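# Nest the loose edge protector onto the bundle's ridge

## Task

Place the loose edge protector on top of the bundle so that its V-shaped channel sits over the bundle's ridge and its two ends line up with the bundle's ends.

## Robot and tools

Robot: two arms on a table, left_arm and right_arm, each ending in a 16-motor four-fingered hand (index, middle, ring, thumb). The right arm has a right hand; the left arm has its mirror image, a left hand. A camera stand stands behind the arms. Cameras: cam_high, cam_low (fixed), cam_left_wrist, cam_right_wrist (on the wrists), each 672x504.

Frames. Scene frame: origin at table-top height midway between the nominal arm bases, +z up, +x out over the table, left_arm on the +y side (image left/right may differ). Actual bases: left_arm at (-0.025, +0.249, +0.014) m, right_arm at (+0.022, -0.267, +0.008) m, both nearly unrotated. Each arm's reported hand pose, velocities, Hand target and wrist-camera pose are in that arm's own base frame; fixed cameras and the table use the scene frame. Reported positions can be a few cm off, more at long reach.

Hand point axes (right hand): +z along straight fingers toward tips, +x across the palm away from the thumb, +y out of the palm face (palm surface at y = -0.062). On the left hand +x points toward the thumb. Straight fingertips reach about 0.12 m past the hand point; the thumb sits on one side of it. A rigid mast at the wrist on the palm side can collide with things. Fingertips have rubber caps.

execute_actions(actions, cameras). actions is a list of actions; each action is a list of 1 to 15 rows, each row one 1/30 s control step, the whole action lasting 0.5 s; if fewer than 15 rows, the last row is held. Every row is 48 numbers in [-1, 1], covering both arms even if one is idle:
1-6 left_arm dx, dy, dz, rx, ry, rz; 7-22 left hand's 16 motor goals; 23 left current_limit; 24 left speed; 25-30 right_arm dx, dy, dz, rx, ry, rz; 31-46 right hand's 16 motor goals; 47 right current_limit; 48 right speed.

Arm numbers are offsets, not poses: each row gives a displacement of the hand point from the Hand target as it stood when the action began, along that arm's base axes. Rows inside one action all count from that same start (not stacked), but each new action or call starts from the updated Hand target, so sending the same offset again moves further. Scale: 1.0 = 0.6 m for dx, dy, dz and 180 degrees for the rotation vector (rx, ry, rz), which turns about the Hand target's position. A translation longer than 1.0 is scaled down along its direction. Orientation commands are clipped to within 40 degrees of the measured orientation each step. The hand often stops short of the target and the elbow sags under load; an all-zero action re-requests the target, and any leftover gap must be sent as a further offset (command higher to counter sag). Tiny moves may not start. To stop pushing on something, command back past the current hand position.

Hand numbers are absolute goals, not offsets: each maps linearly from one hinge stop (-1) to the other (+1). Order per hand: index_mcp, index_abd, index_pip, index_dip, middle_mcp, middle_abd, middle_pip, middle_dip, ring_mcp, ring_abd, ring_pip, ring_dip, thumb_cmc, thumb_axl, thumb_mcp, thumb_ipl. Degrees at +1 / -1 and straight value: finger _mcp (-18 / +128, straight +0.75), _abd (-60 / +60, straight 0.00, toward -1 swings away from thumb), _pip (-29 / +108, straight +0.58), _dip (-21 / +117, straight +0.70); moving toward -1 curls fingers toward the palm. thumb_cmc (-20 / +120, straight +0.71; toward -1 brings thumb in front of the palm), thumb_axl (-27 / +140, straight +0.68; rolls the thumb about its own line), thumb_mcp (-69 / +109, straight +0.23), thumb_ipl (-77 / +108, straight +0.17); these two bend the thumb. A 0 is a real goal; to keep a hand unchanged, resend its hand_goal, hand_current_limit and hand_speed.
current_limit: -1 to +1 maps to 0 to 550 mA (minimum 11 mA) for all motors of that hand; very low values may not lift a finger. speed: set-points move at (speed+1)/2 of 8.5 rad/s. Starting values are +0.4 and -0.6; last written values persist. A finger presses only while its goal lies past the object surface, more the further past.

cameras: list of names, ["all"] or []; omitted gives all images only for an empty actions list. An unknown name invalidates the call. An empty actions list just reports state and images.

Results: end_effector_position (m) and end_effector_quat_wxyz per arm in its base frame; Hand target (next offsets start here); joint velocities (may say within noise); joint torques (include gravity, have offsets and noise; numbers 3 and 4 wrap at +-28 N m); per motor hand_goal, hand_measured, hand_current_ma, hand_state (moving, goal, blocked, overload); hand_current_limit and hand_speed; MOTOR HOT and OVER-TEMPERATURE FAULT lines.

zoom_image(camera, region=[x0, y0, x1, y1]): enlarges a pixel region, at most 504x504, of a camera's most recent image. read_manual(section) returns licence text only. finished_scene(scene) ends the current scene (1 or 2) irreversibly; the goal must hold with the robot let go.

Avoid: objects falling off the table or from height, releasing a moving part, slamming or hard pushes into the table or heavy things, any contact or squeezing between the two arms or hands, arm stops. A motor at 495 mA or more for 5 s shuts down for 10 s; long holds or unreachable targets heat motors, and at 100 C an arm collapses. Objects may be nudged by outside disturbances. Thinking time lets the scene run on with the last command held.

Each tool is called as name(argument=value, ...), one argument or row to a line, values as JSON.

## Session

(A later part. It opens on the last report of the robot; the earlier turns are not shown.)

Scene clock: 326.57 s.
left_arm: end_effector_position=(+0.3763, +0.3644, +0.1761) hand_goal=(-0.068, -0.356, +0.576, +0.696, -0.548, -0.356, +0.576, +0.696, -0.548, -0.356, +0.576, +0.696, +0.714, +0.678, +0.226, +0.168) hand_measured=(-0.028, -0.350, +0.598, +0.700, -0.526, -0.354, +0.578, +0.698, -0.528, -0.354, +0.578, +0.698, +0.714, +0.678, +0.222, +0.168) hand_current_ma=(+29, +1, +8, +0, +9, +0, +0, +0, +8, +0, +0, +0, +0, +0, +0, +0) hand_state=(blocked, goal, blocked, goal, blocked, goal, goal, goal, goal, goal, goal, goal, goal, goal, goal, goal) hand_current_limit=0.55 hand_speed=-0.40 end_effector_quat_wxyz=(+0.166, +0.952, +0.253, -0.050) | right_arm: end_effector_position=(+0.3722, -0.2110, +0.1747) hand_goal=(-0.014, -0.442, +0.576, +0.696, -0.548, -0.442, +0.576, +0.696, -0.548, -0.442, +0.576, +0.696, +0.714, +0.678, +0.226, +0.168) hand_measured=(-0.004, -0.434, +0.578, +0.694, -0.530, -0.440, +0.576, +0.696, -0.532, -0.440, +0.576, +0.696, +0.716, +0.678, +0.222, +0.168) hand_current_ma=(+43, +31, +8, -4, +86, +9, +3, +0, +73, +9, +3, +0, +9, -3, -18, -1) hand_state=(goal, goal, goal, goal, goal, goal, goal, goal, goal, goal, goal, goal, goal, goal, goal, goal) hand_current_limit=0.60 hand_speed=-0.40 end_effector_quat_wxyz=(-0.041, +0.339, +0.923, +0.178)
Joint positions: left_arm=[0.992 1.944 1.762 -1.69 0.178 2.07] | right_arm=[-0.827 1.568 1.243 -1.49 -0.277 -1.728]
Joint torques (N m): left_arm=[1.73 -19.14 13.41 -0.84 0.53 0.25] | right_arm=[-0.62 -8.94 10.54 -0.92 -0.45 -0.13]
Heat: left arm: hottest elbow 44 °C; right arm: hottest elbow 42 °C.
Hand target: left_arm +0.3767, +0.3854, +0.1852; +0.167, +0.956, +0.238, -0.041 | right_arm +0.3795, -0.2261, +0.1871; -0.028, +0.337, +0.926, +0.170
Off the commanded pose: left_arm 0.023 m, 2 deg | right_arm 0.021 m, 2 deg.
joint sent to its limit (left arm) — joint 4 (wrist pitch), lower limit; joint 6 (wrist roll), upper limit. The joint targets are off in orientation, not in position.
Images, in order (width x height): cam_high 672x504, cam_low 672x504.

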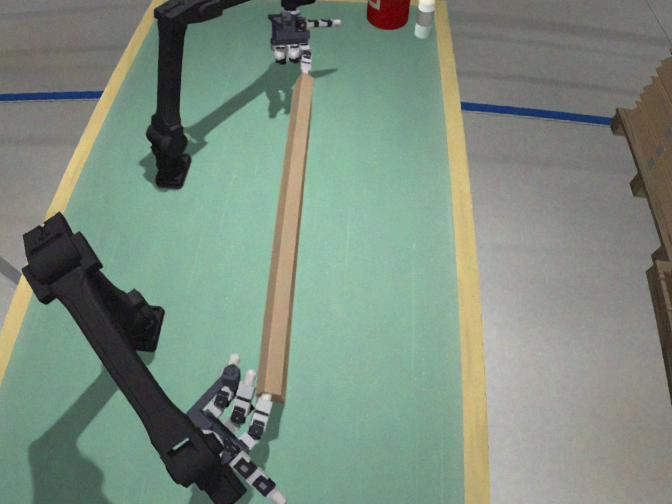

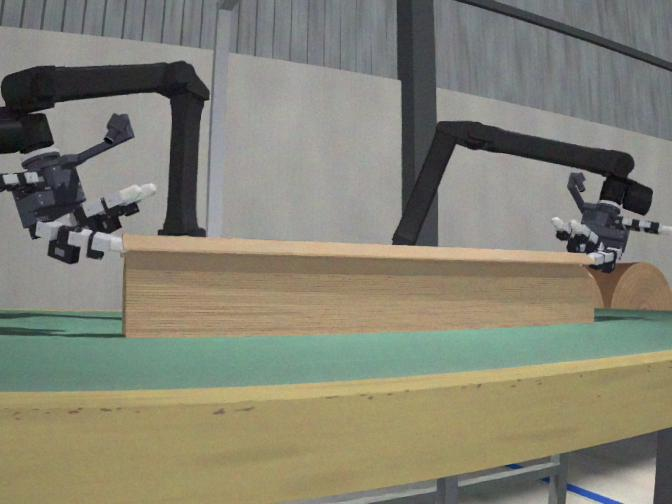

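execute_actions(
  actions=[
    [[0,0.02,0.003,0,0,0,-0.068,-0.356,0.576,0.696,-0.548,-0.356,0.576,0.696,-0.548,-0.356,0.576,0.696,0.714,0.678,0.226,0.168,0.55,-0.4,0,0.02,0,0,0,0,-0.014,-0.443,0.576,0.696,-0.548,-0.443,0.576,0.696,-0.548,-0.443,0.576,0.696,0.714,0.678,0.226,0.168,0.6,-0.4]],
    [[0,0.01,0.0,0,0,0,-0.068,-0.356,0.576,0.696,-0.548,-0.356,0.576,0.696,-0.548,-0.356,0.576,0.696,0.714,0.678,0.226,0.168,0.55,-0.4,0,-0.0,0,0,0,0,-0.014,-0.443,0.576,0.696,-0.548,-0.443,0.576,0.696,-0.548,-0.443,0.576,0.696,0.714,0.678,0.226,0.168,0.6,-0.4]],
  ],
  cameras=["cam_low","cam_high"],
)

zoom_image(
  camera="cam_low",
  region=[60, 190, 190, 285],
)

zoom_image(
  camera="cam_low",
  region=[520, 200, 650, 295],
)

zoom_image(
  camera="cam_high",
  region=[250, 45, 340, 113],
)

Scene clock: 331.50 s.
left_arm: end_effector_position=(+0.3754, +0.3860, +0.1819) hand_goal=(-0.068, -0.356, +0.576, +0.696, -0.548, -0.356, +0.576, +0.696, -0.548, -0.356, +0.576, +0.696, +0.714, +0.678, +0.226, +0.168) hand_measured=(-0.050, -0.350, +0.584, +0.700, -0.526, -0.354, +0.578, +0.698, -0.528, -0.354, +0.578, +0.698, +0.714, +0.678, +0.222, +0.168) hand_current_ma=(+6, +0, +1, +0, +9, +0, +0, +0, +8, +0, +0, +0, +0, +0, +0, +0) hand_state=(goal, goal, goal, goal, blocked, goal, goal, goal, goal, goal, goal, goal, goal, goal, goal, goal) hand_current_limit=0.55 hand_speed=-0.40 end_effector_quat_wxyz=(+0.154, +0.952, +0.263, -0.037) | right_arm: end_effector_position=(+0.3724, -0.2107, +0.1747) hand_goal=(-0.014, -0.442, +0.576, +0.696, -0.548, -0.442, +0.576, +0.696, -0.548, -0.442, +0.576, +0.696, +0.714, +0.678, +0.226, +0.168) hand_measured=(-0.004, -0.434, +0.578, +0.696, -0.530, -0.440, +0.576, +0.696, -0.532, -0.440, +0.576, +0.696, +0.716, +0.678, +0.222, +0.168) hand_current_ma=(+49, +32, +12, -1, +86, +9, +3, +0, +73, +9, +3, +0, +9, -3, -18, -1) hand_state=(goal, goal, goal, goal, goal, goal, goal, goal, goal, goal, goal, goal, goal, goal, goal, goal) hand_current_limit=0.60 hand_speed=-0.40 end_effector_quat_wxyz=(-0.041, +0.339, +0.923, +0.178)
Joint positions: left_arm=[1.014 1.962 1.814 -1.69 0.175 2.07] | right_arm=[-0.827 1.568 1.243 -1.49 -0.277 -1.727]
Joint torques (N m): left_arm=[1.2 -19.02 12.98 -0.73 0.6 0.21] | right_arm=[0.73 -10.46 8.72 -0.53 -0.63 0.04]
Heat: left arm: hottest elbow 45 °C; right arm: hottest elbow 43 °C.
Hand target: left_arm +0.3767, +0.4034, +0.1870; +0.167, +0.956, +0.238, -0.041 | right_arm +0.3795, -0.2141, +0.1871; -0.028, +0.337, +0.925, +0.170
Off the commanded pose: left_arm 0.018 m, 3 deg | right_arm 0.015 m, 2 deg.
joint sent to its limit (left arm) — joint 4 (wrist pitch), lower limit; joint 6 (wrist roll), upper limit. The joint targets are off in orientation, not in position.
Images, in order (width x height): cam_high 672x504, cam_low 672x504.

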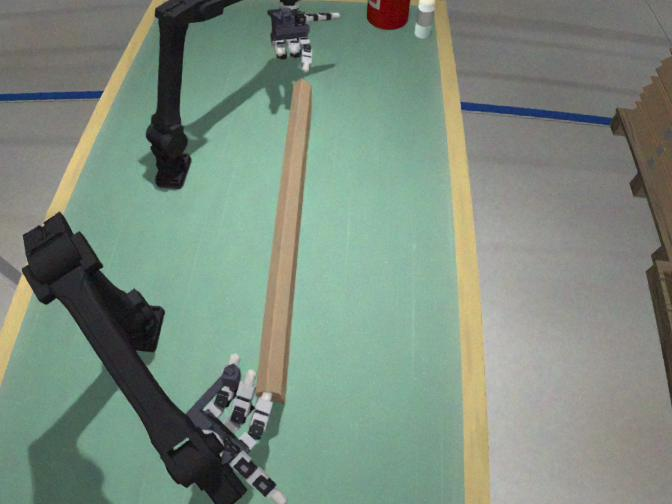

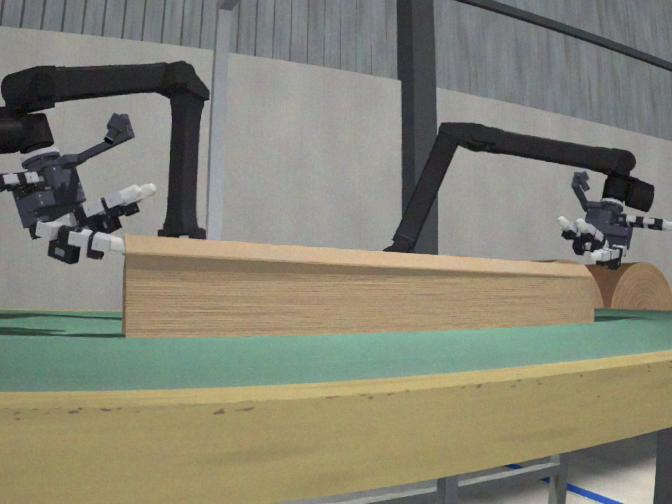

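Scaled by 3.877 from the camera's 672x504 image, which has a finer 960x720 frame.

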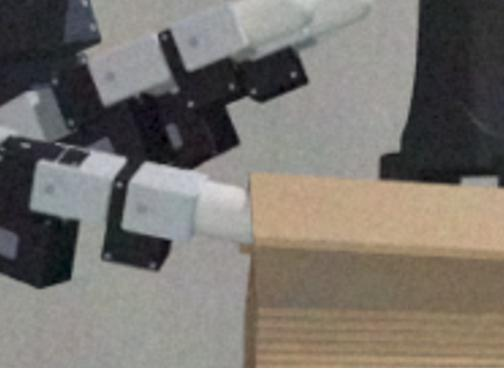

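Scaled by 3.877 from the camera's 672x504 image, which has a finer 960x720 frame.

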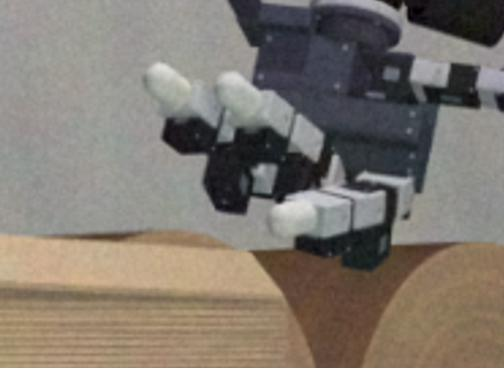

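Scaled by 5.600 from the camera's 672x504 image, which has a finer 960x720 frame.

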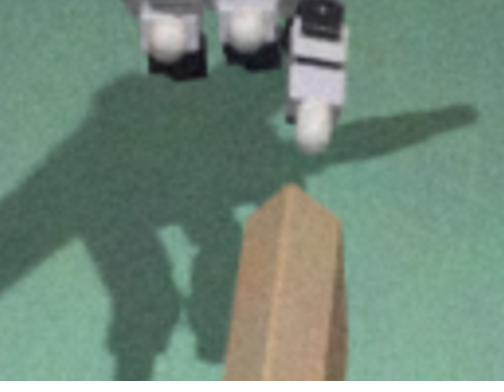

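execute_actions(
  actions=[
    [[0,0.0,0.0,0,0,0,-0.068,-0.356,0.576,0.696,-0.548,-0.356,0.576,0.696,-0.548,-0.356,0.576,0.696,0.714,0.678,0.226,0.168,0.4,-0.4,0,-0.035,0.004,0,0,0,-0.014,-0.443,0.576,0.696,-0.548,-0.443,0.576,0.696,-0.548,-0.443,0.576,0.696,0.714,0.678,0.226,0.168,0.6,-0.4]],
  ],
  cameras=["cam_low","cam_high"],
)

zoom_image(
  camera="cam_low",
  region=[60, 190, 190, 285],
)

zoom_image(
  camera="cam_low",
  region=[520, 200, 650, 295],
)

zoom_image(
  camera="cam_high",
  region=[210, 350, 310, 425],
)

Scene clock: 336.67 s.
left_arm: end_effector_position=(+0.3754, +0.3860, +0.1819) hand_goal=(-0.068, -0.356, +0.576, +0.696, -0.548, -0.356, +0.576, +0.696, -0.548, -0.356, +0.576, +0.696, +0.714, +0.678, +0.226, +0.168) hand_measured=(-0.050, -0.350, +0.584, +0.700, -0.526, -0.354, +0.578, +0.698, -0.528, -0.354, +0.578, +0.698, +0.714, +0.678, +0.222, +0.168) hand_current_ma=(+6, +0, +1, +0, +9, +0, +0, +0, +8, +0, +0, +0, +0, +0, +0, +0) hand_state=(goal, goal, goal, goal, blocked, goal, goal, goal, goal, goal, goal, goal, goal, goal, goal, goal) hand_current_limit=0.40 hand_speed=-0.40 end_effector_quat_wxyz=(+0.154, +0.952, +0.263, -0.037) | right_arm: end_effector_position=(+0.3721, -0.2221, +0.1753) hand_goal=(-0.014, -0.442, +0.576, +0.696, -0.548, -0.442, +0.576, +0.696, -0.548, -0.442, +0.576, +0.696, +0.714, +0.678, +0.226, +0.168) hand_measured=(+0.008, -0.434, +0.588, +0.700, -0.530, -0.440, +0.576, +0.696, -0.532, -0.440, +0.576, +0.696, +0.716, +0.678, +0.222, +0.168) hand_current_ma=(+104, +32, +50, +14, +86, +9, +3, +0, +73, +9, +3, +0, +9, -3, -18, -1) hand_state=(blocked, goal, goal, goal, goal, goal, goal, goal, goal, goal, goal, goal, goal, goal, goal, goal) hand_current_limit=0.60 hand_speed=-0.40 end_effector_quat_wxyz=(-0.042, +0.342, +0.922, +0.175)
Joint positions: left_arm=[1.014 1.962 1.814 -1.69 0.175 2.07] | right_arm=[-0.843 1.586 1.269 -1.499 -0.269 -1.737]
Joint torques (N m): left_arm=[1.14 -18.96 13 -0.75 0.6 0.22] | right_arm=[-0.44 -9.35 10.59 -1.07 -0.66 -0.16]
Heat: left arm: hottest elbow 45 °C; right arm: hottest elbow 44 °C.
Hand target: left_arm +0.3767, +0.4034, +0.1870; +0.167, +0.956, +0.238, -0.041 | right_arm +0.3796, -0.2351, +0.1897; -0.028, +0.337, +0.926, +0.170
Off the commanded pose: left_arm 0.018 m, 3 deg | right_arm 0.021 m, 2 deg.
joint sent to its limit (left arm) — joint 4 (wrist pitch), lower limit; joint 6 (wrist roll), upper limit. The joint targets are off in orientation, not in position.
Images, in order (width x height): cam_high 672x504, cam_low 672x504.

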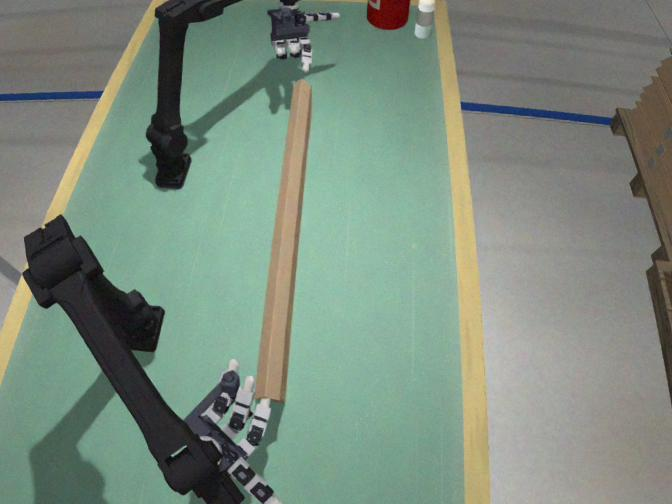

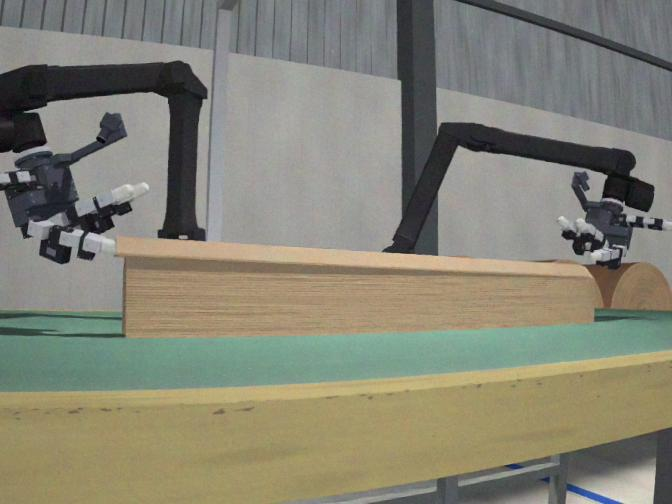

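Scaled by 3.877 from the camera's 672x504 image, which has a finer 960x720 frame.

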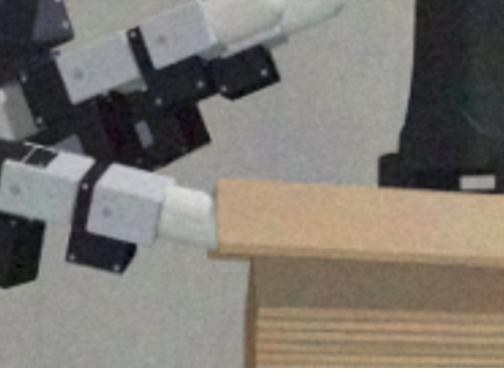

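Scaled by 3.877 from the camera's 672x504 image, which has a finer 960x720 frame.

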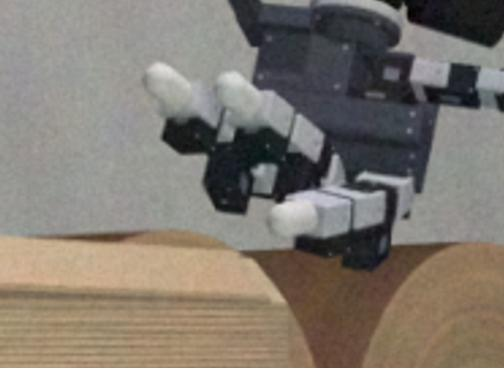

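Scaled by 5.040 from the camera's 672x504 image, which has a finer 960x720 frame.

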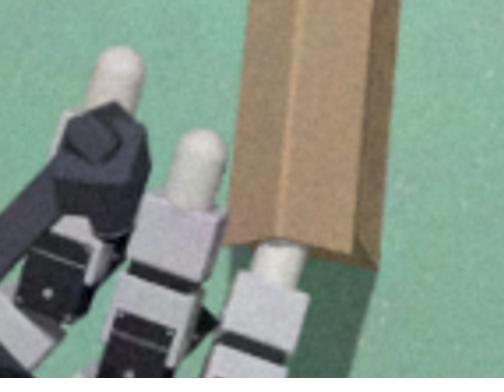

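execute_actions(
  actions=[
    [[0,0.0,0.0,0,0,0,-0.068,-0.356,0.576,0.696,-0.548,-0.356,0.576,0.696,-0.548,-0.356,0.576,0.696,0.714,0.678,0.226,0.168,0.4,-0.4,0,-0.012,-0.002,0,0,0,-0.014,-0.443,0.576,0.696,-0.548,-0.443,0.576,0.696,-0.548,-0.443,0.576,0.696,0.714,0.678,0.226,0.168,0.6,-0.4]],
    [[0,0.0,0.0,0,0,0,-0.068,-0.356,0.576,0.696,-0.548,-0.356,0.576,0.696,-0.548,-0.356,0.576,0.696,0.714,0.678,0.226,0.168,0.4,-0.4,0,-0.0,-0.035,0,0,0,-0.014,-0.443,0.576,0.696,-0.548,-0.443,0.576,0.696,-0.548,-0.443,0.576,0.696,0.714,0.678,0.226,0.168,0.6,-0.4]],
  ],
  cameras=["cam_low","cam_high"],
)

zoom_image(
  camera="cam_low",
  region=[60, 190, 190, 285],
)

zoom_image(
  camera="cam_high",
  region=[210, 350, 310, 425],
)

Scene clock: 343.83 s.
left_arm: end_effector_position=(+0.3754, +0.3860, +0.1819) hand_goal=(-0.068, -0.356, +0.576, +0.696, -0.548, -0.356, +0.576, +0.696, -0.548, -0.356, +0.576, +0.696, +0.714, +0.678, +0.226, +0.168) hand_measured=(-0.050, -0.350, +0.584, +0.700, -0.526, -0.354, +0.578, +0.698, -0.528, -0.354, +0.578, +0.698, +0.714, +0.678, +0.222, +0.168) hand_current_ma=(+6, +0, +1, +0, +9, +0, +0, +0, +8, +0, +0, +0, +0, +0, +0, +0) hand_state=(goal, goal, goal, goal, blocked, goal, goal, goal, goal, goal, goal, goal, goal, goal, goal, goal) hand_current_limit=0.40 hand_speed=-0.40 end_effector_quat_wxyz=(+0.154, +0.952, +0.263, -0.037) | right_arm: end_effector_position=(+0.3764, -0.2332, +0.1647) hand_goal=(-0.014, -0.442, +0.576, +0.696, -0.548, -0.442, +0.576, +0.696, -0.548, -0.442, +0.576, +0.696, +0.714, +0.678, +0.226, +0.168) hand_measured=(+0.008, -0.434, +0.588, +0.700, -0.530, -0.440, +0.576, +0.696, -0.532, -0.440, +0.576, +0.696, +0.716, +0.678, +0.222, +0.168) hand_current_ma=(+104, +32, +50, +14, +86, +9, +3, +0, +73, +9, +3, +0, +9, -3, -18, -1) hand_state=(blocked, goal, goal, goal, goal, goal, goal, goal, goal, goal, goal, goal, goal, goal, goal, goal) hand_current_limit=0.60 hand_speed=-0.40 end_effector_quat_wxyz=(-0.040, +0.340, +0.923, +0.175)
Joint positions: left_arm=[1.014 1.962 1.814 -1.69 0.175 2.07] | right_arm=[-0.853 1.622 1.283 -1.477 -0.267 -1.75]
Joint torques (N m): left_arm=[1.03 -18.78 12.98 -0.69 0.59 0.22] | right_arm=[-0.56 -9.88 8.08 0.18 -0.63 -0.16]
Heat: left arm: hottest elbow 45 °C; right arm: hottest elbow 44 °C.
Hand target: left_arm +0.3767, +0.4034, +0.1870; +0.167, +0.956, +0.238, -0.041 | right_arm +0.3795, -0.2423, +0.1673; -0.028, +0.337, +0.926, +0.170
Off the commanded pose: left_arm 0.018 m, 3 deg | right_arm 0.010 m, 2 deg.
joint sent to its limit (left arm) — joint 4 (wrist pitch), lower limit; joint 6 (wrist roll), upper limit. The joint targets are off in orientation, not in position.
Images, in order (width x height): cam_high 672x504, cam_low 672x504.

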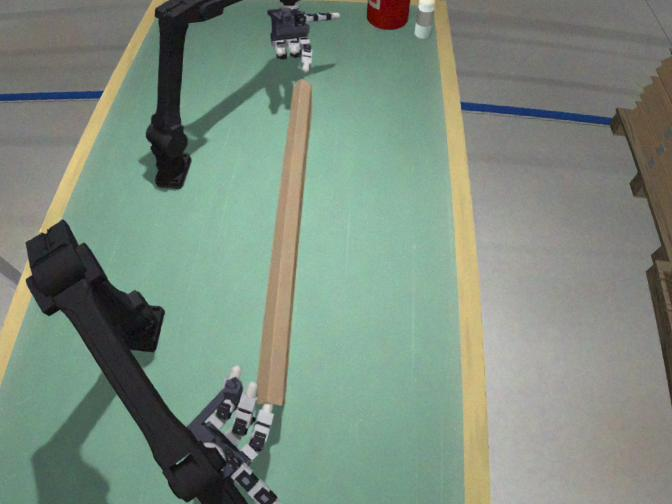

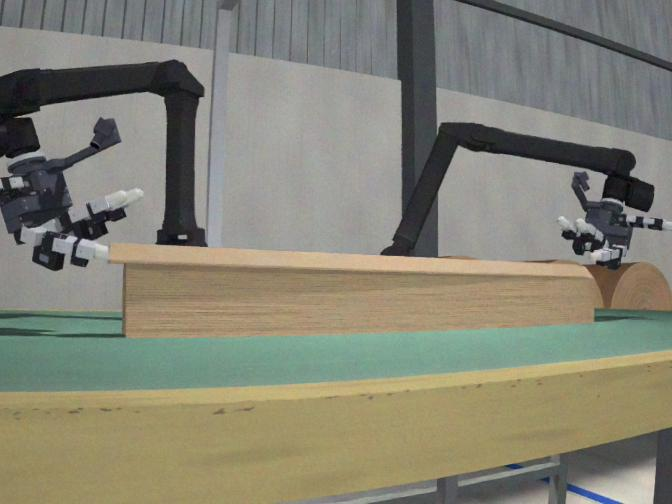

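Scaled by 3.877 from the camera's 672x504 image, which has a finer 960x720 frame.

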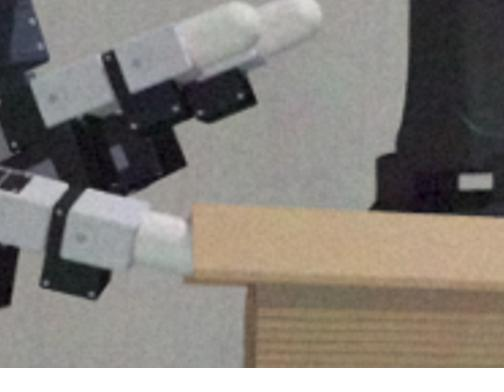

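Scaled by 5.040 from the camera's 672x504 image, which has a finer 960x720 frame.

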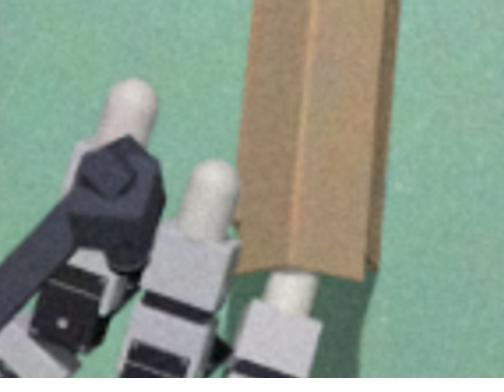

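execute_actions(
  actions=[
    [[0,0.0,0.0,0,0,0,-0.068,-0.356,0.576,0.696,-0.548,-0.356,0.576,0.696,-0.548,-0.356,0.576,0.696,0.714,0.678,0.226,0.168,0.4,-0.4,0,-0.0,-0.025,0,0,0,-0.014,-0.443,0.576,0.696,-0.548,-0.443,0.576,0.696,-0.548,-0.443,0.576,0.696,0.714,0.678,0.226,0.168,0.6,-0.4]],
  ],
  cameras=["cam_low","cam_high"],
)

zoom_image(
  camera="cam_low",
  region=[60, 190, 190, 285],
)

zoom_image(
  camera="cam_low",
  region=[520, 200, 650, 295],
)

zoom_image(
  camera="cam_high",
  region=[210, 350, 310, 425],
)

Scene clock: 348.60 s.
left_arm: end_effector_position=(+0.3754, +0.3860, +0.1819) hand_goal=(-0.068, -0.356, +0.576, +0.696, -0.548, -0.356, +0.576, +0.696, -0.548, -0.356, +0.576, +0.696, +0.714, +0.678, +0.226, +0.168) hand_measured=(-0.050, -0.350, +0.584, +0.700, -0.526, -0.354, +0.578, +0.698, -0.528, -0.354, +0.578, +0.698, +0.714, +0.678, +0.222, +0.168) hand_current_ma=(+6, +0, +1, +0, +9, +0, +0, +0, +8, +0, +0, +0, +0, +0, +0, +0) hand_state=(goal, goal, goal, goal, blocked, goal, goal, goal, goal, goal, goal, goal, goal, goal, goal, goal) hand_current_limit=0.40 hand_speed=-0.40 end_effector_quat_wxyz=(+0.154, +0.952, +0.263, -0.037) | right_arm: end_effector_position=(+0.3797, -0.2375, +0.1573) hand_goal=(-0.014, -0.442, +0.576, +0.696, -0.548, -0.442, +0.576, +0.696, -0.548, -0.442, +0.576, +0.696, +0.714, +0.678, +0.226, +0.168) hand_measured=(+0.008, -0.446, +0.588, +0.700, -0.530, -0.440, +0.576, +0.696, -0.532, -0.440, +0.576, +0.696, +0.716, +0.678, +0.222, +0.168) hand_current_ma=(+104, -11, +50, +14, +86, +9, +3, +0, +73, +9, +3, +0, +9, -3, -18, -1) hand_state=(blocked, goal, goal, goal, goal, goal, goal, goal, goal, goal, goal, goal, goal, goal, goal, goal) hand_current_limit=0.60 hand_speed=-0.40 end_effector_quat_wxyz=(-0.031, +0.339, +0.925, +0.170)
Joint positions: left_arm=[1.014 1.962 1.814 -1.69 0.175 2.07] | right_arm=[-0.853 1.631 1.275 -1.44 -0.267 -1.753]
Joint torques (N m): left_arm=[1.26 -18.84 13.05 -0.72 0.58 0.22] | right_arm=[-0.44 -9.64 6.8 0.28 -0.64 -0.12]
Heat: left arm: hottest elbow 45 °C; right arm: hottest elbow 44 °C.
Hand target: left_arm +0.3767, +0.4034, +0.1870; +0.167, +0.956, +0.238, -0.041 | right_arm +0.3796, -0.2424, +0.1524; -0.028, +0.337, +0.926, +0.170
Off the commanded pose: left_arm 0.018 m, 3 deg | right_arm 0.007 m, 0 deg.
joint sent to its limit (left arm) — joint 4 (wrist pitch), lower limit; joint 6 (wrist roll), upper limit. The joint targets are off in orientation, not in position.
Images, in order (width x height): cam_high 672x504, cam_low 672x504.

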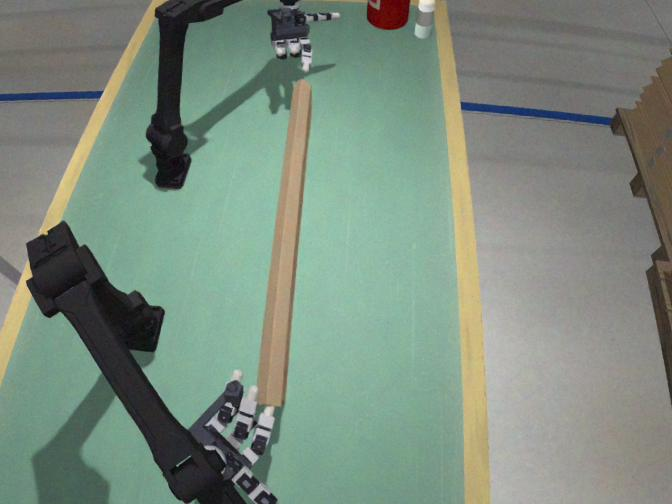

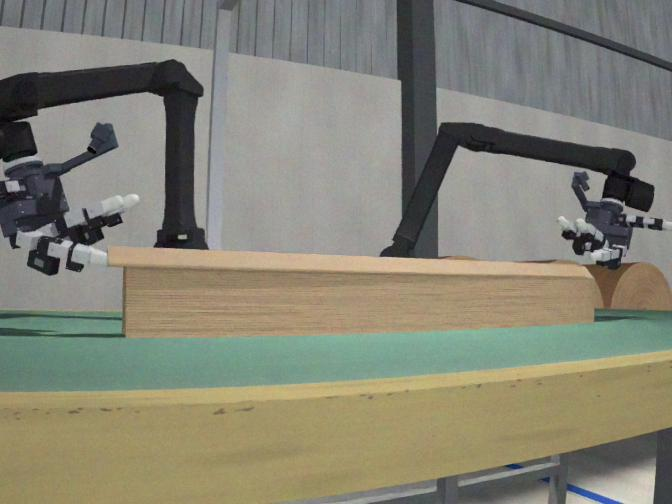

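Scaled by 3.877 from the camera's 672x504 image, which has a finer 960x720 frame.

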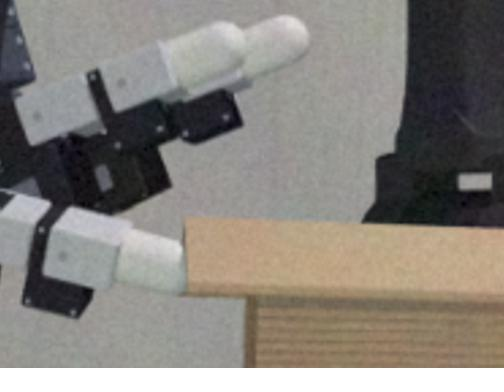

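Scaled by 3.877 from the camera's 672x504 image, which has a finer 960x720 frame.

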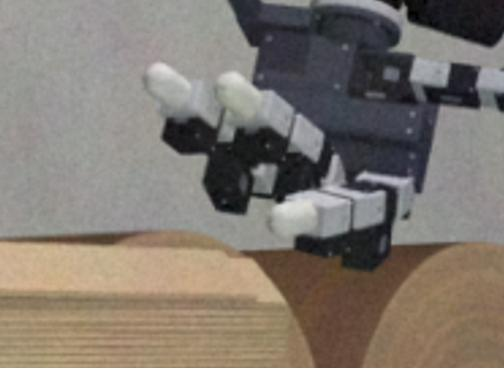

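Scaled by 5.040 from the camera's 672x504 image, which has a finer 960x720 frame.

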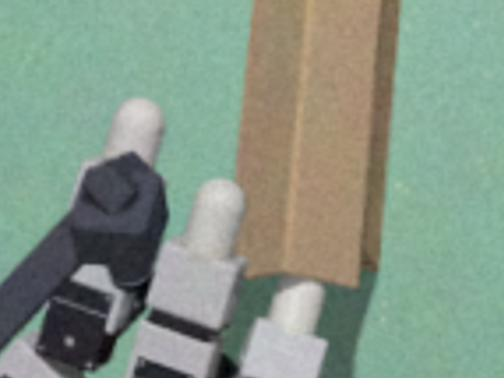

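execute_actions(
  actions=[
    [[0,0.0,0.0,0,0,0,-0.068,-0.356,0.576,0.696,-0.548,-0.356,0.576,0.696,-0.548,-0.356,0.576,0.696,0.714,0.678,0.226,0.168,0.4,-0.4,0,-0.0,-0.012,0,0,0,-0.014,-0.443,0.576,0.696,-0.548,-0.443,0.576,0.696,-0.548,-0.443,0.576,0.696,0.714,0.678,0.226,0.168,0.6,-0.4]],
    [[0,0.0,0.0,0,0,0,-0.068,-0.356,0.576,0.696,-0.548,-0.356,0.576,0.696,-0.548,-0.356,0.576,0.696,0.714,0.678,0.226,0.168,0.4,-0.4,0,-0.035,0,0,0,0,-0.014,-0.443,0.576,0.696,-0.548,-0.443,0.576,0.696,-0.548,-0.443,0.576,0.696,0.714,0.678,0.226,0.168,0.6,-0.4]],
  ],
  cameras=["cam_low","cam_high"],
)

zoom_image(
  camera="cam_low",
  region=[60, 190, 190, 285],
)

zoom_image(
  camera="cam_high",
  region=[210, 350, 310, 425],
)

Scene clock: 353.40 s.
left_arm: end_effector_position=(+0.3754, +0.3860, +0.1819) hand_goal=(-0.068, -0.356, +0.576, +0.696, -0.548, -0.356, +0.576, +0.696, -0.548, -0.356, +0.576, +0.696, +0.714, +0.678, +0.226, +0.168) hand_measured=(-0.050, -0.350, +0.584, +0.700, -0.526, -0.354, +0.578, +0.698, -0.528, -0.354, +0.578, +0.698, +0.714, +0.678, +0.222, +0.168) hand_current_ma=(+6, +0, +1, +0, +9, +0, +0, +0, +8, +0, +0, +0, +0, +0, +0, +0) hand_state=(goal, goal, goal, goal, blocked, goal, goal, goal, goal, goal, goal, goal, goal, goal, goal, goal) hand_current_limit=0.40 hand_speed=-0.40 end_effector_quat_wxyz=(+0.154, +0.952, +0.263, -0.037) | right_arm: end_effector_position=(+0.3717, -0.2507, +0.1339) hand_goal=(-0.014, -0.442, +0.576, +0.696, -0.548, -0.442, +0.576, +0.696, -0.548, -0.442, +0.576, +0.696, +0.714, +0.678, +0.226, +0.168) hand_measured=(+0.004, -0.444, +0.584, +0.700, -0.530, -0.440, +0.576, +0.696, -0.532, -0.440, +0.576, +0.696, +0.716, +0.678, +0.222, +0.168) hand_current_ma=(+88, -6, +34, +14, +86, +9, +3, +0, +73, +9, +3, +0, +9, -3, -18, -1) hand_state=(goal, goal, goal, goal, goal, goal, goal, goal, goal, goal, goal, goal, goal, goal, goal, goal) hand_current_limit=0.60 hand_speed=-0.40 end_effector_quat_wxyz=(-0.043, +0.344, +0.921, +0.178)
Joint positions: left_arm=[1.014 1.962 1.814 -1.69 0.175 2.07] | right_arm=[-0.886 1.682 1.27 -1.421 -0.262 -1.778]
Joint torques (N m): left_arm=[1.14 -18.78 13.03 -0.75 0.59 0.23] | right_arm=[-0.26 -10.46 9.72 -0.66 -0.56 -0.12]
Heat: left arm: hottest elbow 46 °C; right arm: hottest elbow 43 °C.
Hand target: left_arm +0.3767, +0.4034, +0.1870; +0.167, +0.956, +0.238, -0.041 | right_arm +0.3795, -0.2633, +0.1452; -0.028, +0.337, +0.926, +0.170
Off the commanded pose: left_arm 0.018 m, 3 deg | right_arm 0.019 m, 2 deg.
joint sent to its limit (left arm) — joint 4 (wrist pitch), lower limit; joint 6 (wrist roll), upper limit. The joint targets are off in orientation, not in position.
Images, in order (width x height): cam_high 672x504, cam_low 672x504.

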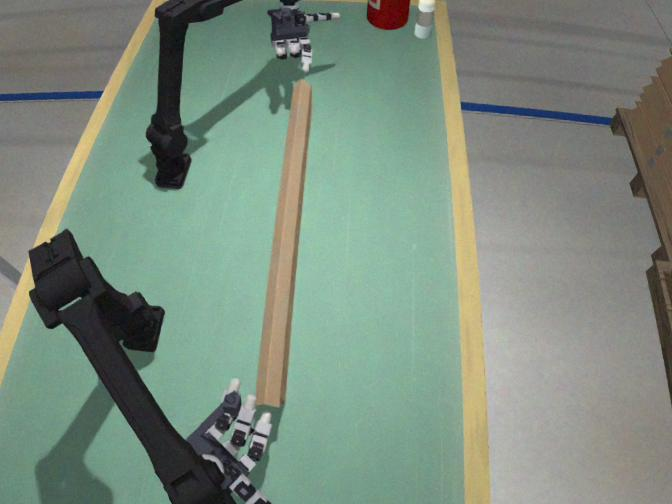

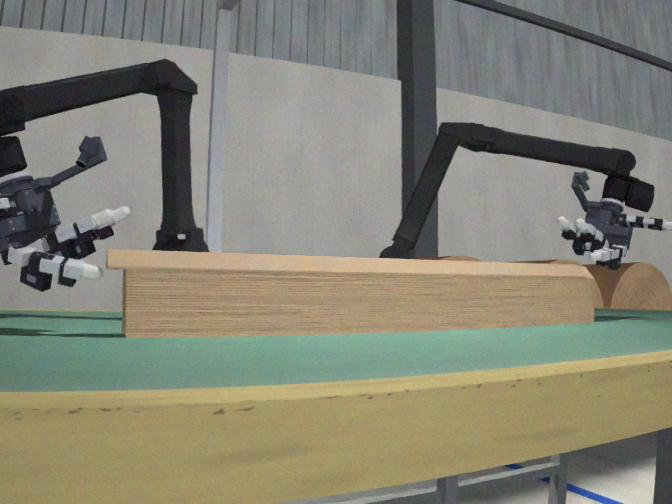

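Scaled by 3.877 from the camera's 672x504 image, which has a finer 960x720 frame.

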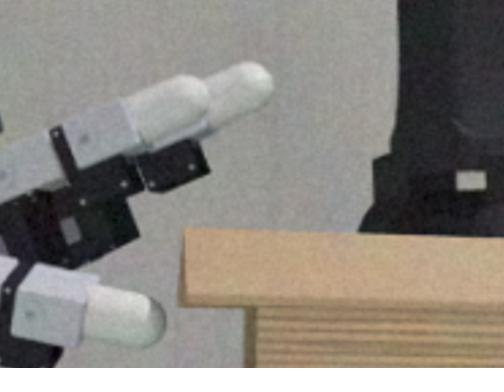

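Scaled by 5.040 from the camera's 672x504 image, which has a finer 960x720 frame.

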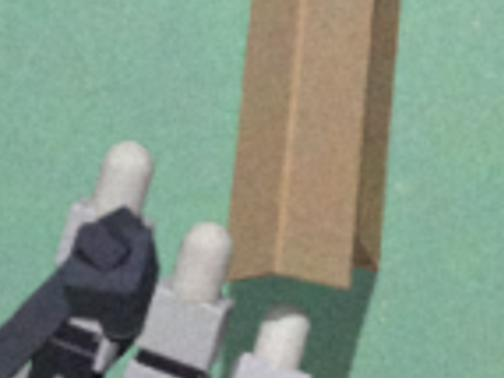

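execute_actions(
  actions=[
    [[0,0.0,0.0,0,0,0,-0.068,-0.356,0.576,0.696,-0.548,-0.356,0.576,0.696,-0.548,-0.356,0.576,0.696,0.714,0.678,0.226,0.168,0.4,-0.4,0,-0.015,0.01,0,0,0,-0.014,-0.443,0.576,0.696,-0.548,-0.443,0.576,0.696,-0.548,-0.443,0.576,0.696,0.714,0.678,0.226,0.168,0.6,-0.4]],
    [[0,0.0,0.0,0,0,0,-0.068,-0.356,0.576,0.696,-0.548,-0.356,0.576,0.696,-0.548,-0.356,0.576,0.696,0.714,0.678,0.226,0.168,0.4,-0.4,0,0,0.04,0,0,0,-0.014,-0.443,0.576,0.696,-0.548,-0.443,0.576,0.696,-0.548,-0.443,0.576,0.696,0.714,0.678,0.226,0.168,0.6,-0.4]],
  ],
  cameras=["cam_low","cam_high"],
)

zoom_image(
  camera="cam_low",
  region=[60, 190, 190, 285],
)

zoom_image(
  camera="cam_high",
  region=[210, 350, 310, 425],
)

Scene clock: 359.87 s.
left_arm: end_effector_position=(+0.3754, +0.3860, +0.1819) hand_goal=(-0.068, -0.356, +0.576, +0.696, -0.548, -0.356, +0.576, +0.696, -0.548, -0.356, +0.576, +0.696, +0.714, +0.678, +0.226, +0.168) hand_measured=(-0.050, -0.350, +0.584, +0.700, -0.526, -0.354, +0.578, +0.698, -0.528, -0.354, +0.578, +0.698, +0.714, +0.678, +0.222, +0.168) hand_current_ma=(+6, +0, +1, +0, +9, +0, +0, +0, +8, +0, +0, +0, +0, +0, +0, +0) hand_state=(goal, goal, goal, goal, blocked, goal, goal, goal, goal, goal, goal, goal, goal, goal, goal, goal) hand_current_limit=0.40 hand_speed=-0.40 end_effector_quat_wxyz=(+0.154, +0.952, +0.263, -0.037) | right_arm: end_effector_position=(+0.3750, -0.2605, +0.1580) hand_goal=(-0.014, -0.442, +0.576, +0.696, -0.548, -0.442, +0.576, +0.696, -0.548, -0.442, +0.576, +0.696, +0.714, +0.678, +0.226, +0.168) hand_measured=(+0.004, -0.444, +0.584, +0.700, -0.530, -0.440, +0.576, +0.696, -0.532, -0.440, +0.576, +0.696, +0.716, +0.678, +0.222, +0.168) hand_current_ma=(+88, -6, +34, +14, +86, +9, +3, +0, +73, +9, +3, +0, +9, -3, -18, -1) hand_state=(goal, goal, goal, goal, goal, goal, goal, goal, goal, goal, goal, goal, goal, goal, goal, goal) hand_current_limit=0.60 hand_speed=-0.40 end_effector_quat_wxyz=(-0.044, +0.342, +0.921, +0.179)
Joint positions: left_arm=[1.014 1.962 1.814 -1.69 0.175 2.07] | right_arm=[-0.894 1.686 1.342 -1.495 -0.261 -1.79]
Joint torques (N m): left_arm=[1.03 -18.84 13.04 -0.68 0.6 0.23] | right_arm=[-0.09 -11.58 9.96 -1.05 -0.52 -0.15]
Heat: left arm: hottest elbow 46 °C; right arm: hottest elbow 43 °C.
Hand target: left_arm +0.3767, +0.4034, +0.1870; +0.167, +0.956, +0.238, -0.041 | right_arm +0.3796, -0.2724, +0.1752; -0.028, +0.337, +0.926, +0.170
Off the commanded pose: left_arm 0.018 m, 3 deg | right_arm 0.021 m, 2 deg.
joint sent to its limit (left arm) — joint 4 (wrist pitch), lower limit; joint 6 (wrist roll), upper limit. The joint targets are off in orientation, not in position.
Images, in order (width x height): cam_high 672x504, cam_low 672x504.

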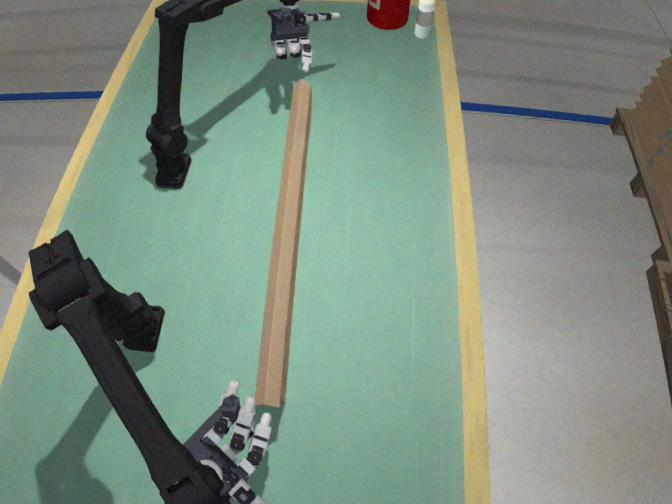

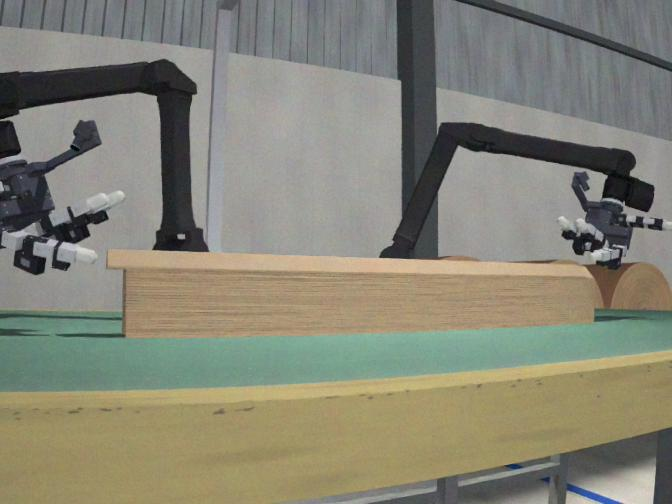

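Scaled by 3.877 from the camera's 672x504 image, which has a finer 960x720 frame.

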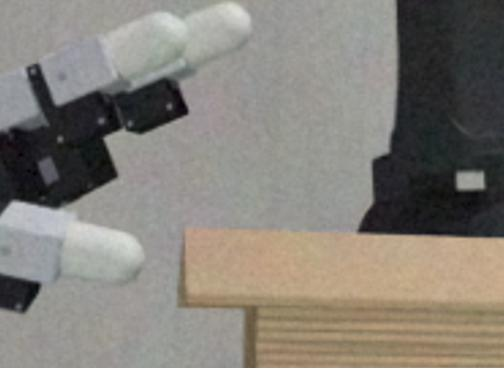

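Scaled by 5.040 from the camera's 672x504 image, which has a finer 960x720 frame.

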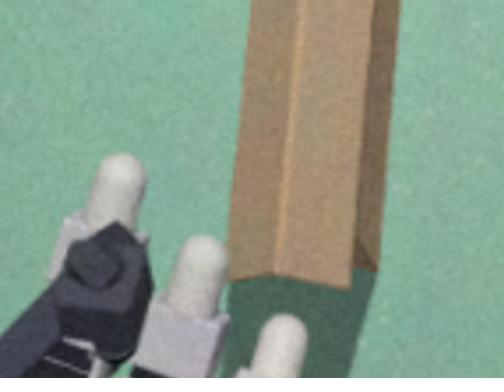

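execute_actions(
  actions=[
    [[0,0.0,0.0,0,0,0,-0.068,-0.356,0.576,0.696,-0.548,-0.356,0.576,0.696,-0.548,-0.356,0.576,0.696,0.714,0.678,0.226,0.168,0.4,-0.4,-0.005,0,0.012,0,0,0,-0.014,-0.443,0.576,0.696,-0.548,-0.443,0.576,0.696,-0.548,-0.443,0.576,0.696,0.714,0.678,0.226,0.168,0.6,-0.4]],
    [[0,0.0,0.0,0,0,0,-0.068,-0.356,0.576,0.696,-0.548,-0.356,0.576,0.696,-0.548,-0.356,0.576,0.696,0.714,0.678,0.226,0.168,0.4,-0.4,0,0.025,0,0,0,0,-0.014,-0.443,0.576,0.696,-0.548,-0.443,0.576,0.696,-0.548,-0.443,0.576,0.696,0.714,0.678,0.226,0.168,0.6,-0.4]],
  ],
  cameras=["cam_low","cam_high"],
)

zoom_image(
  camera="cam_low",
  region=[60, 190, 190, 285],
)

zoom_image(
  camera="cam_high",
  region=[210, 350, 310, 425],
)

zoom_image(
  camera="cam_high",
  region=[250, 45, 340, 113],
)

Scene clock: 367.13 s.
left_arm: end_effector_position=(+0.3754, +0.3860, +0.1819) hand_goal=(-0.068, -0.356, +0.576, +0.696, -0.548, -0.356, +0.576, +0.696, -0.548, -0.356, +0.576, +0.696, +0.714, +0.678, +0.226, +0.168) hand_measured=(-0.050, -0.350, +0.584, +0.700, -0.526, -0.354, +0.578, +0.698, -0.528, -0.354, +0.578, +0.698, +0.714, +0.678, +0.222, +0.168) hand_current_ma=(+6, +0, +1, +0, +9, +0, +0, +0, +8, +0, +0, +0, +0, +0, +0, +0) hand_state=(goal, goal, goal, goal, blocked, goal, goal, goal, goal, goal, goal, goal, goal, goal, goal, goal) hand_current_limit=0.40 hand_speed=-0.40 end_effector_quat_wxyz=(+0.154, +0.952, +0.263, -0.037) | right_arm: end_effector_position=(+0.3723, -0.2584, +0.1745) hand_goal=(-0.014, -0.442, +0.576, +0.696, -0.548, -0.442, +0.576, +0.696, -0.548, -0.442, +0.576, +0.696, +0.714, +0.678, +0.226, +0.168) hand_measured=(+0.004, -0.444, +0.584, +0.700, -0.530, -0.440, +0.576, +0.696, -0.532, -0.440, +0.576, +0.696, +0.716, +0.678, +0.222, +0.168) hand_current_ma=(+88, -6, +34, +14, +86, +9, +3, +0, +73, +9, +3, +0, +9, -3, -18, -1) hand_state=(goal, goal, goal, goal, goal, goal, goal, goal, goal, goal, goal, goal, goal, goal, goal, goal) hand_current_limit=0.60 hand_speed=-0.40 end_effector_quat_wxyz=(-0.035, +0.339, +0.924, +0.174)
Joint positions: left_arm=[1.014 1.962 1.814 -1.69 0.175 2.07] | right_arm=[-0.896 1.652 1.347 -1.513 -0.26 -1.795]
Joint torques (N m): left_arm=[0.91 -18.84 13.04 -0.69 0.6 0.21] | right_arm=[1.49 -11.52 7.68 -0.55 -0.71 0.03]
Heat: left arm: hottest elbow 46 °C; right arm: hottest elbow 43 °C.
Hand target: left_arm +0.3767, +0.4034, +0.1870; +0.167, +0.956, +0.238, -0.041 | right_arm +0.3766, -0.2573, +0.1825; -0.028, +0.337, +0.926, +0.170
Off the commanded pose: left_arm 0.018 m, 3 deg | right_arm 0.009 m, 1 deg.
joint sent to its limit (left arm) — joint 4 (wrist pitch), lower limit; joint 6 (wrist roll), upper limit. The joint targets are off in orientation, not in position.
Images, in order (width x height): cam_high 672x504, cam_low 672x504.

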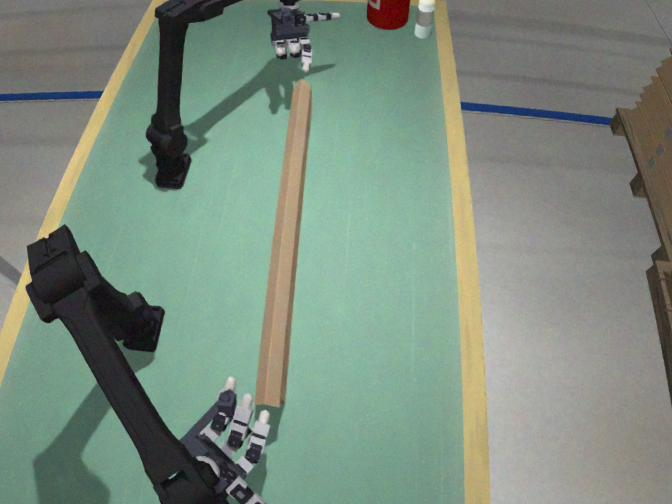

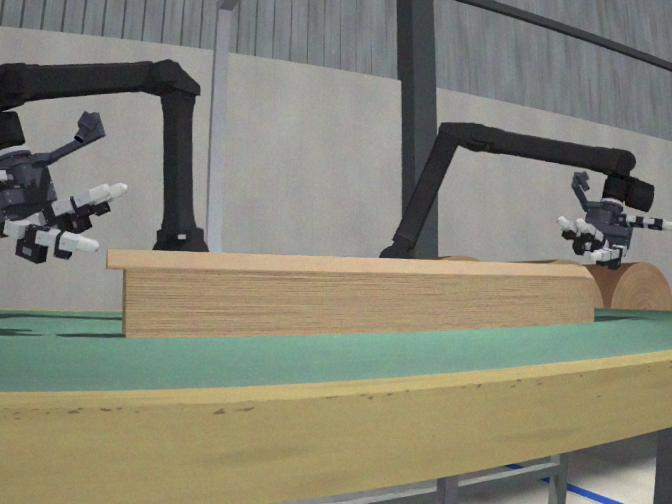

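Scaled by 3.877 from the camera's 672x504 image, which has a finer 960x720 frame.

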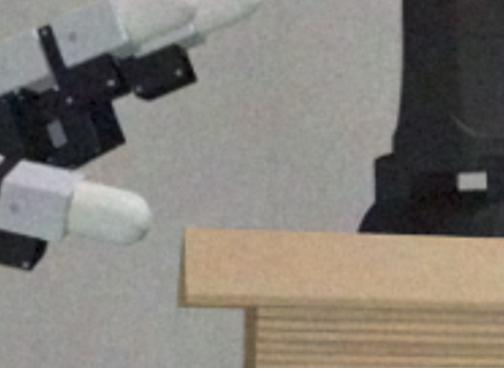

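Scaled by 5.040 from the camera's 672x504 image, which has a finer 960x720 frame.

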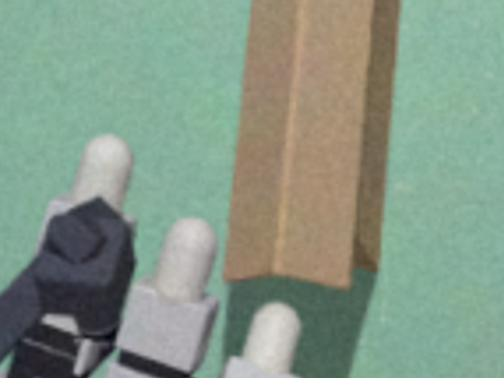

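Scaled by 5.600 from the camera's 672x504 image, which has a finer 960x720 frame.

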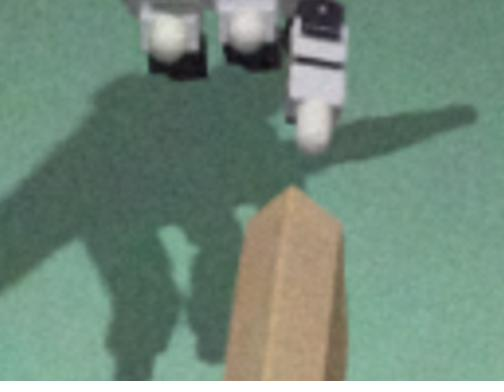

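execute_actions(
  actions=[
    [[0,0.0,0.0,0,0,0,-0.068,-0.356,0.576,0.696,-0.548,-0.356,0.576,0.696,-0.548,-0.356,0.576,0.696,0.714,0.678,0.226,0.168,0.4,-0.4,0.002,0,-0.017,0,0,0,-0.014,-0.443,0.576,0.696,-0.548,-0.443,0.576,0.696,-0.548,-0.443,0.576,0.696,0.714,0.678,0.226,0.168,0.6,-0.4]],
    [[0,0.0,0.0,0,0,0,-0.068,-0.356,0.576,0.696,-0.548,-0.356,0.576,0.696,-0.548,-0.356,0.576,0.696,0.714,0.678,0.226,0.168,0.4,-0.4,0,0.02,0,0,0,0,-0.014,-0.443,0.576,0.696,-0.548,-0.443,0.576,0.696,-0.548,-0.443,0.576,0.696,0.714,0.678,0.226,0.168,0.6,-0.4]],
  ],
  cameras=["cam_low","cam_high"],
)

zoom_image(
  camera="cam_low",
  region=[60, 190, 190, 285],
)

zoom_image(
  camera="cam_high",
  region=[210, 350, 310, 425],
)

Scene clock: 378.30 s.
left_arm: end_effector_position=(+0.3754, +0.3860, +0.1819) hand_goal=(-0.068, -0.356, +0.576, +0.696, -0.548, -0.356, +0.576, +0.696, -0.548, -0.356, +0.576, +0.696, +0.714, +0.678, +0.226, +0.168) hand_measured=(-0.050, -0.350, +0.584, +0.700, -0.526, -0.354, +0.578, +0.698, -0.528, -0.354, +0.578, +0.698, +0.714, +0.678, +0.222, +0.168) hand_current_ma=(+6, +0, +1, +0, +9, +0, +0, +0, +8, +0, +0, +0, +0, +0, +0, +0) hand_state=(goal, goal, goal, goal, blocked, goal, goal, goal, goal, goal, goal, goal, goal, goal, goal, goal) hand_current_limit=0.40 hand_speed=-0.40 end_effector_quat_wxyz=(+0.154, +0.952, +0.263, -0.037) | right_arm: end_effector_position=(+0.3736, -0.2460, +0.1662) hand_goal=(-0.014, -0.442, +0.576, +0.696, -0.548, -0.442, +0.576, +0.696, -0.548, -0.442, +0.576, +0.696, +0.714, +0.678, +0.226, +0.168) hand_measured=(+0.004, -0.444, +0.584, +0.700, -0.530, -0.440, +0.576, +0.696, -0.532, -0.440, +0.576, +0.696, +0.716, +0.678, +0.222, +0.168) hand_current_ma=(+88, -5, +34, +14, +86, +9, +3, +0, +73, +9, +3, +0, +9, -3, -18, -1) hand_state=(goal, goal, goal, goal, goal, goal, goal, goal, goal, goal, goal, goal, goal, goal, goal, goal) hand_current_limit=0.60 hand_speed=-0.40 end_effector_quat_wxyz=(-0.039, +0.335, +0.925, +0.176)
Joint positions: left_arm=[1.014 1.962 1.814 -1.69 0.175 2.07] | right_arm=[-0.876 1.644 1.314 -1.492 -0.263 -1.785]
Joint torques (N m): left_arm=[1.08 -18.9 13.05 -0.68 0.59 0.22] | right_arm=[0.73 -11.81 6.78 0.1 -0.77 0.1]
Heat: left arm: hottest elbow 46 °C; right arm: hottest elbow 42 °C.
Hand target: left_arm +0.3767, +0.4034, +0.1870; +0.167, +0.956, +0.238, -0.041 | right_arm +0.3777, -0.2454, +0.1721; -0.028, +0.337, +0.926, +0.170
Off the commanded pose: left_arm 0.018 m, 3 deg | right_arm 0.007 m, 1 deg.
joint sent to its limit (left arm) — joint 4 (wrist pitch), lower limit; joint 6 (wrist roll), upper limit. The joint targets are off in orientation, not in position.
Images, in order (width x height): cam_high 672x504, cam_low 672x504.

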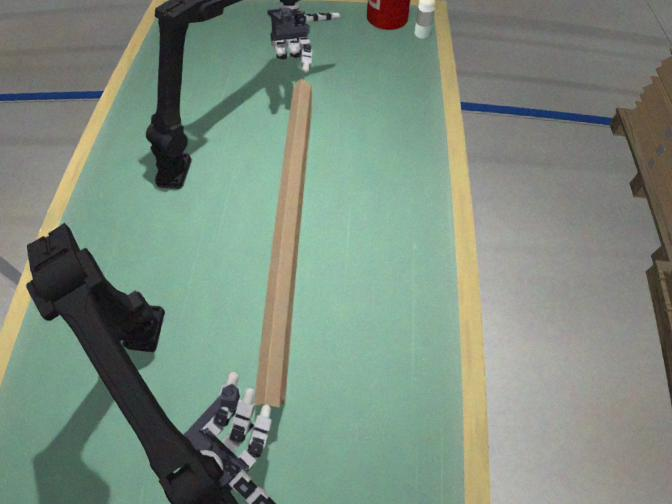

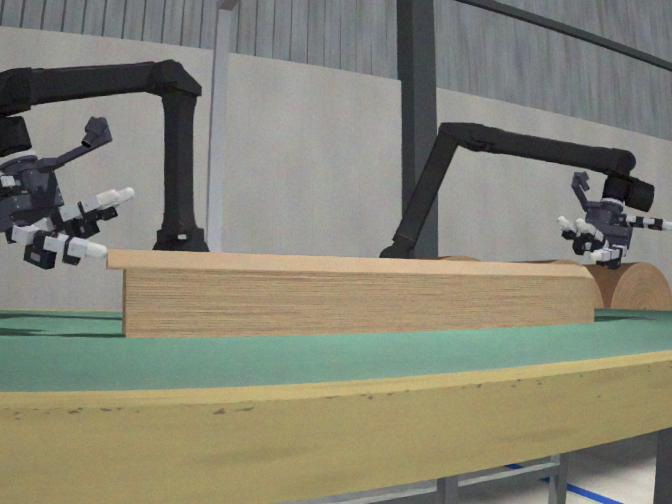

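Scaled by 3.877 from the camera's 672x504 image, which has a finer 960x720 frame.

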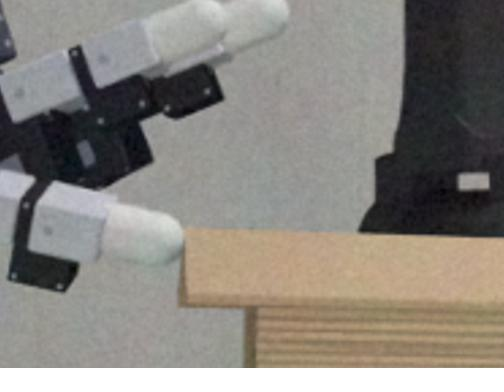

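Scaled by 5.040 from the camera's 672x504 image, which has a finer 960x720 frame.

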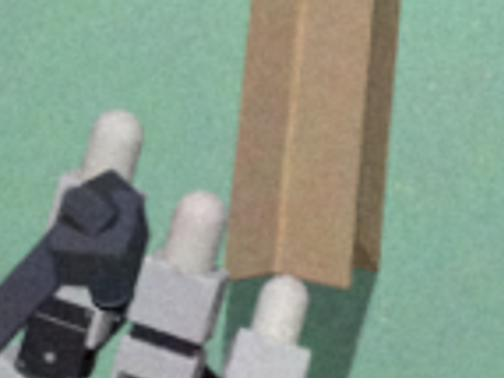

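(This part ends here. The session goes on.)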